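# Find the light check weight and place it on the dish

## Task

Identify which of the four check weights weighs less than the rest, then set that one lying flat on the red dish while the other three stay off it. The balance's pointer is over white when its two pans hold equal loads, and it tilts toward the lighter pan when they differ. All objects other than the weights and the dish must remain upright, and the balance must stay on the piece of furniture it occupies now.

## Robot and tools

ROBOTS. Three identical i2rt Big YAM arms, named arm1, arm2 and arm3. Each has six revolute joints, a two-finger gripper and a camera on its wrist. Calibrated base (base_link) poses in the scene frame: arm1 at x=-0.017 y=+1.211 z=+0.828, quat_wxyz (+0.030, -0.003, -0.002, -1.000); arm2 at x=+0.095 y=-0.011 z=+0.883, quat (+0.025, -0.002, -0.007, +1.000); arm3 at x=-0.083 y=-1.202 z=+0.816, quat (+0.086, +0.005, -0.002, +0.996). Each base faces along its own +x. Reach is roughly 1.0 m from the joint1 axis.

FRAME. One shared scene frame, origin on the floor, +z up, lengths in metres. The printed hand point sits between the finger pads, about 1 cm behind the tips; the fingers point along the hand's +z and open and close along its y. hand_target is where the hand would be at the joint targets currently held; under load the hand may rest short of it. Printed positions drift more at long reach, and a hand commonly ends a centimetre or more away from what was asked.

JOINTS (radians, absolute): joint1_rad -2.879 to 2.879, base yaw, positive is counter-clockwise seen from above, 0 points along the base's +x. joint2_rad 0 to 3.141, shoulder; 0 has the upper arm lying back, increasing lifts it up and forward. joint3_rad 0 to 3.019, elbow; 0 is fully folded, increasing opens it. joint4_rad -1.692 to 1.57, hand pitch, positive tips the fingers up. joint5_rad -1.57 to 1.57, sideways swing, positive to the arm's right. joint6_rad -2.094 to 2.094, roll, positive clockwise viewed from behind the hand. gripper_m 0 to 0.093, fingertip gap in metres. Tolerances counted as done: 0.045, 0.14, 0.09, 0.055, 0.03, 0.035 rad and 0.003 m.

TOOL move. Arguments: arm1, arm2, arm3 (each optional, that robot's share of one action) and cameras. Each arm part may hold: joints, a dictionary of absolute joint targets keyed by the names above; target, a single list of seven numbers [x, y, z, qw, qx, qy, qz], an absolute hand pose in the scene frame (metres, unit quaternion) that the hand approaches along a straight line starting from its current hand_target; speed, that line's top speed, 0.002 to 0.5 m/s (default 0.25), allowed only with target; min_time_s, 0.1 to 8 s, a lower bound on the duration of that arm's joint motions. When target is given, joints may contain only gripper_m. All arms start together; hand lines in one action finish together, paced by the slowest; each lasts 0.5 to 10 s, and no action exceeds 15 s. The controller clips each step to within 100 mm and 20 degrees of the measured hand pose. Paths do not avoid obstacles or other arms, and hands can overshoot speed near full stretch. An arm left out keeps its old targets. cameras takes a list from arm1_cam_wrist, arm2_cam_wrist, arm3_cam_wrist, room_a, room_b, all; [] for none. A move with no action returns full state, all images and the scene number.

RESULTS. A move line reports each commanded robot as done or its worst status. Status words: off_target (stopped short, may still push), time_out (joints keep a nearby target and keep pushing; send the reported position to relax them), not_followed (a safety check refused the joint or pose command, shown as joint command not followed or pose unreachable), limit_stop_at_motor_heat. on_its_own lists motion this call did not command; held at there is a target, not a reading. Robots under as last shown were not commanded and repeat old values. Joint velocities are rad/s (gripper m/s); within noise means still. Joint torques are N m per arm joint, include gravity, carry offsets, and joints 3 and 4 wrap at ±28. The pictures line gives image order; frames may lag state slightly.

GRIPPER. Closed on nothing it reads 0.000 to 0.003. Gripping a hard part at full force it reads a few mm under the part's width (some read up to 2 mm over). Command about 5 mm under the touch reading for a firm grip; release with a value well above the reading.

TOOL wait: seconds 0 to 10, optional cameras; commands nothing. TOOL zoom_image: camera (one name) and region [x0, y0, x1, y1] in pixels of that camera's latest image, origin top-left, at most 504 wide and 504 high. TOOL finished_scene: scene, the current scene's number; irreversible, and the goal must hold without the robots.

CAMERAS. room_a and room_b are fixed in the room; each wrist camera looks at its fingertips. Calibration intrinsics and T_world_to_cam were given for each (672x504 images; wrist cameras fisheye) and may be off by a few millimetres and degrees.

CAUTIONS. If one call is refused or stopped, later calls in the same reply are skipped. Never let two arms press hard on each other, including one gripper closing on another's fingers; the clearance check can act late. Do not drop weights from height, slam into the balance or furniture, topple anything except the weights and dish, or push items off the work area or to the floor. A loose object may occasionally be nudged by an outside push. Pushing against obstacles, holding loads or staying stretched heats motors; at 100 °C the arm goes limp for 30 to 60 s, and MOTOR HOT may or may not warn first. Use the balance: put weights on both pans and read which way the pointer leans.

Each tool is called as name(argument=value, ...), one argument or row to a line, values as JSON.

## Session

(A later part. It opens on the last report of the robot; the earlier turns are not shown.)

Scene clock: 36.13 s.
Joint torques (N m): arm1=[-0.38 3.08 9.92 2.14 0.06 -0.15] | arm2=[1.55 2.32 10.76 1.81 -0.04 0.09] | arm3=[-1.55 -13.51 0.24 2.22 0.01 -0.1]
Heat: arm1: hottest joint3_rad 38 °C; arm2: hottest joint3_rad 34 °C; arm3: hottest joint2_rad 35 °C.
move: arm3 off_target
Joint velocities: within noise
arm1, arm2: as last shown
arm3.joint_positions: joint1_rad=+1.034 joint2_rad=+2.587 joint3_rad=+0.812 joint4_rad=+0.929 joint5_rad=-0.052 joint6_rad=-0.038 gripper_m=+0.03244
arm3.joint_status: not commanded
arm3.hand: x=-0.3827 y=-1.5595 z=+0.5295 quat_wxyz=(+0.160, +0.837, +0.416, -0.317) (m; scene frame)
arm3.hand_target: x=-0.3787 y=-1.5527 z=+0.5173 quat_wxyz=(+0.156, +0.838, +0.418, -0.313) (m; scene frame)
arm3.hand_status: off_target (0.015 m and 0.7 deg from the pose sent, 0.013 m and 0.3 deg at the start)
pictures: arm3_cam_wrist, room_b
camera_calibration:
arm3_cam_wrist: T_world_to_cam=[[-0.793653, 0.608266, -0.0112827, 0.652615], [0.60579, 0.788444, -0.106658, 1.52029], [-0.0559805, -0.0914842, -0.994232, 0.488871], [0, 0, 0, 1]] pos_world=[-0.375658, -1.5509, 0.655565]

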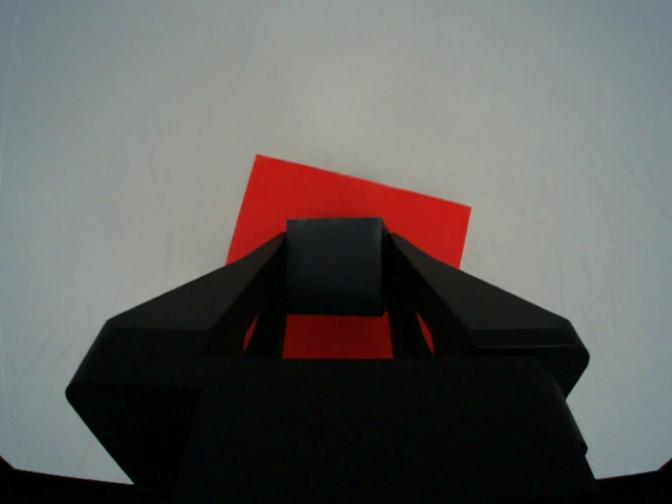

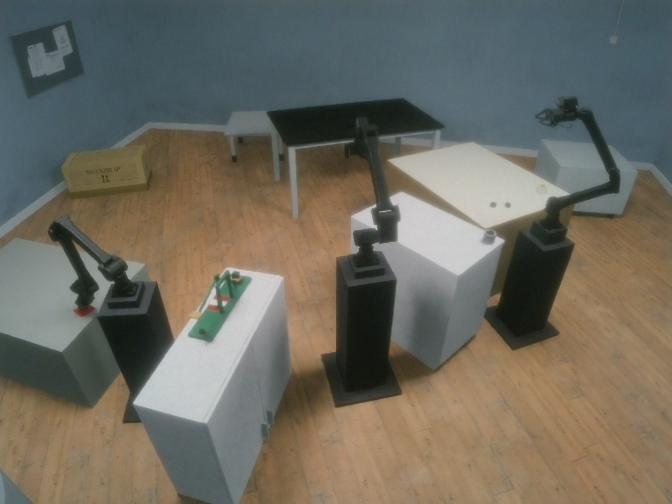

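Contact. Release.

move(
  arm3={"joints":{"gripper_m":0.055}},
  cameras=["arm3_cam_wrist"],
)

Scene clock: 36.83 s.
Joint torques (N m): arm1=[-0.44 2.96 9.89 2.09 0.09 -0.14] | arm2=[1.44 2.32 10.74 1.77 -0.03 0.08] | arm3=[-1.55 -13.8 0.08 2.22 0.01 -0.1]
Heat: arm1: hottest joint3_rad 38 °C; arm2: hottest joint3_rad 34 °C; arm3: hottest joint2_rad 35 °C.
move: arm3 done
Joint velocities: within noise
arm1, arm2: as last shown
arm3.joint_positions: joint1_rad=+1.034 joint2_rad=+2.588 joint3_rad=+0.815 joint4_rad=+0.929 joint5_rad=-0.052 joint6_rad=-0.038 gripper_m=+0.05485
arm3.joint_status: all done
arm3.hand: x=-0.3834 y=-1.5603 z=+0.5291 quat_wxyz=(+0.160, +0.837, +0.416, -0.318) (m; scene frame)
arm3.hand_target: x=-0.3788 y=-1.5527 z=+0.5174 quat_wxyz=(+0.156, +0.838, +0.418, -0.313) (m; scene frame)
arm3.hand_status: not commanded
pictures: arm3_cam_wrist
camera_calibration:
arm3_cam_wrist: T_world_to_cam=[[-0.793672, 0.608243, -0.0112175, 0.652475], [0.605673, 0.788322, -0.108212, 1.52194], [-0.0569759, -0.0926786, -0.994065, 0.486036], [0, 0, 0, 1]] pos_world=[-0.376257, -1.5516, 0.655162]

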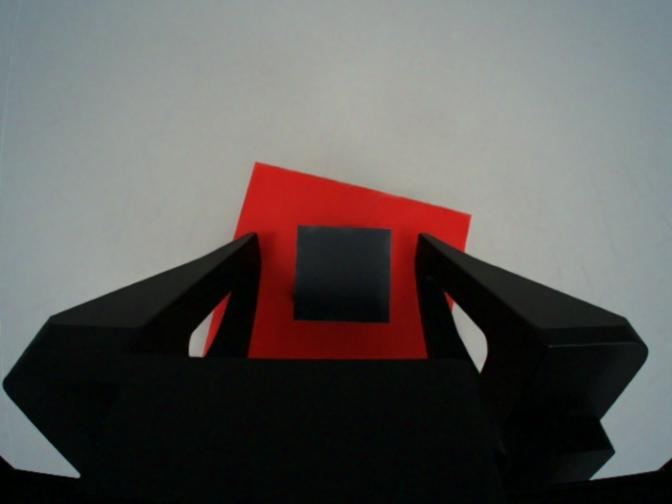

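move(
  arm3={"target":[-0.325,-1.495,0.68,0.1565,0.8387,0.4185,-0.313],"speed":0.12},
  cameras=["arm3_cam_wrist","room_a","room_b"],
)

zoom_image(
  camera="room_b",
  region=[170, 250, 280, 350],
)

Scene clock: 39.27 s.
Joint torques (N m): arm1=[-0.67 3.14 9.94 2.15 0.1 -0.18] | arm2=[1.55 2.37 10.73 1.74 -0.03 0.09] | arm3=[-1.14 -12.92 -0.1 1.31 0.13 -0.06]
Heat: arm1: hottest joint3_rad 38 °C; arm2: hottest joint3_rad 35 °C; arm3: hottest joint2_rad 35 °C.
move: arm3 done
Joint velocities: within noise
arm1, arm2: as last shown
arm3.joint_positions: joint1_rad=+1.034 joint2_rad=+2.086 joint3_rad=+0.387 joint4_rad=+0.840 joint5_rad=-0.052 joint6_rad=-0.038 gripper_m=+0.05492
arm3.joint_status: not commanded
arm3.hand: x=-0.3258 y=-1.4956 z=+0.6769 quat_wxyz=(+0.158, +0.839, +0.417, -0.312) (m; scene frame)
arm3.hand_target: x=-0.3250 y=-1.4950 z=+0.6800 quat_wxyz=(+0.156, +0.838, +0.418, -0.313) (m; scene frame)
arm3.hand_status: done (0.003 m and 0.2 deg from the pose sent, 0.175 m and 0.8 deg at the start)
pictures: arm3_cam_wrist, room_a, room_b
camera_calibration:
arm3_cam_wrist: T_world_to_cam=[[-0.793514, 0.608434, -0.0119901, 0.66123], [0.606634, 0.789296, -0.0949083, 1.44483], [-0.0482817, -0.0825846, -0.995414, 0.661163], [0, 0, 0, 1]] pos_world=[-0.319867, -1.48811, 0.803186]

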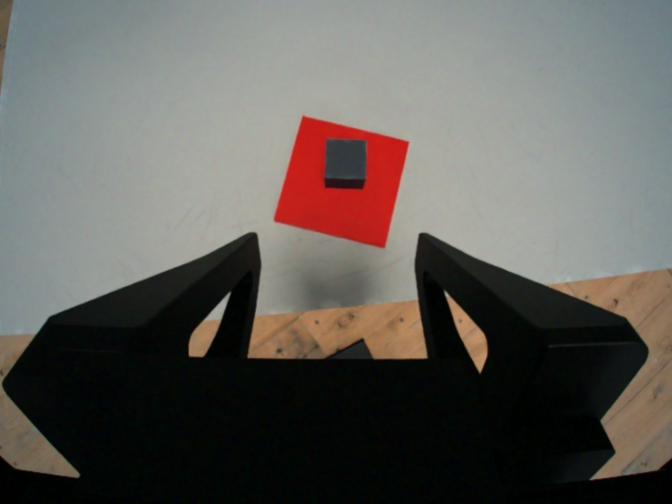

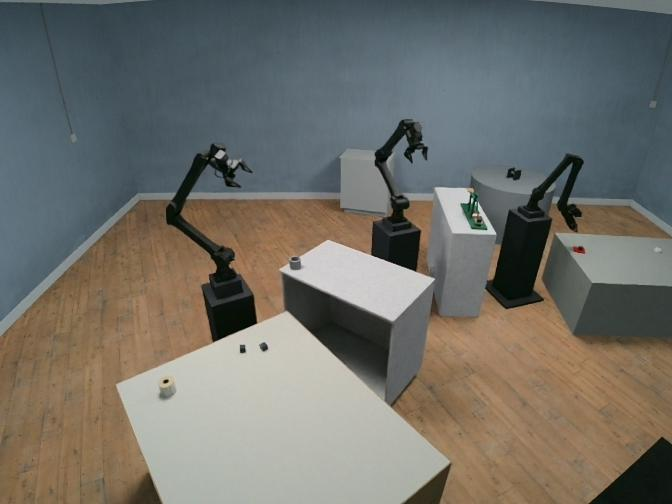

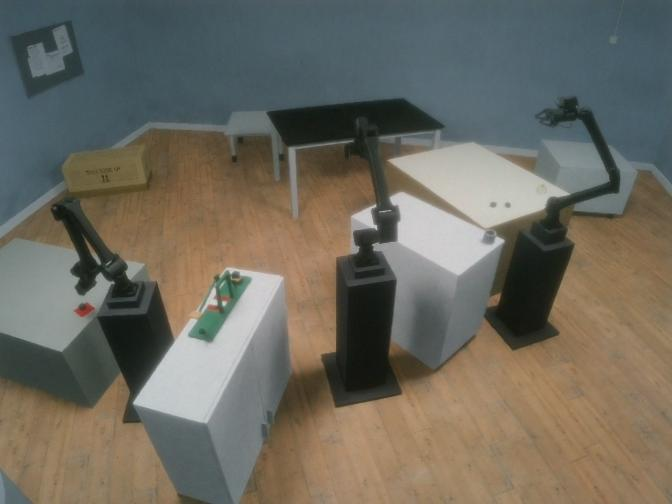

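Scaled by 4.582 from the camera's 672x504 image, which has a finer 960x720 frame.

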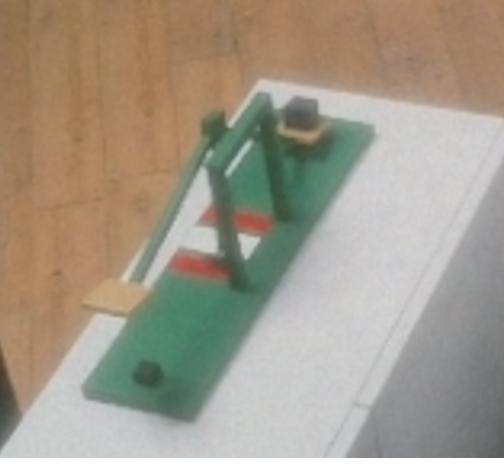

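finished_scene(
  scene=2,
)

The scene is finished: the task was done.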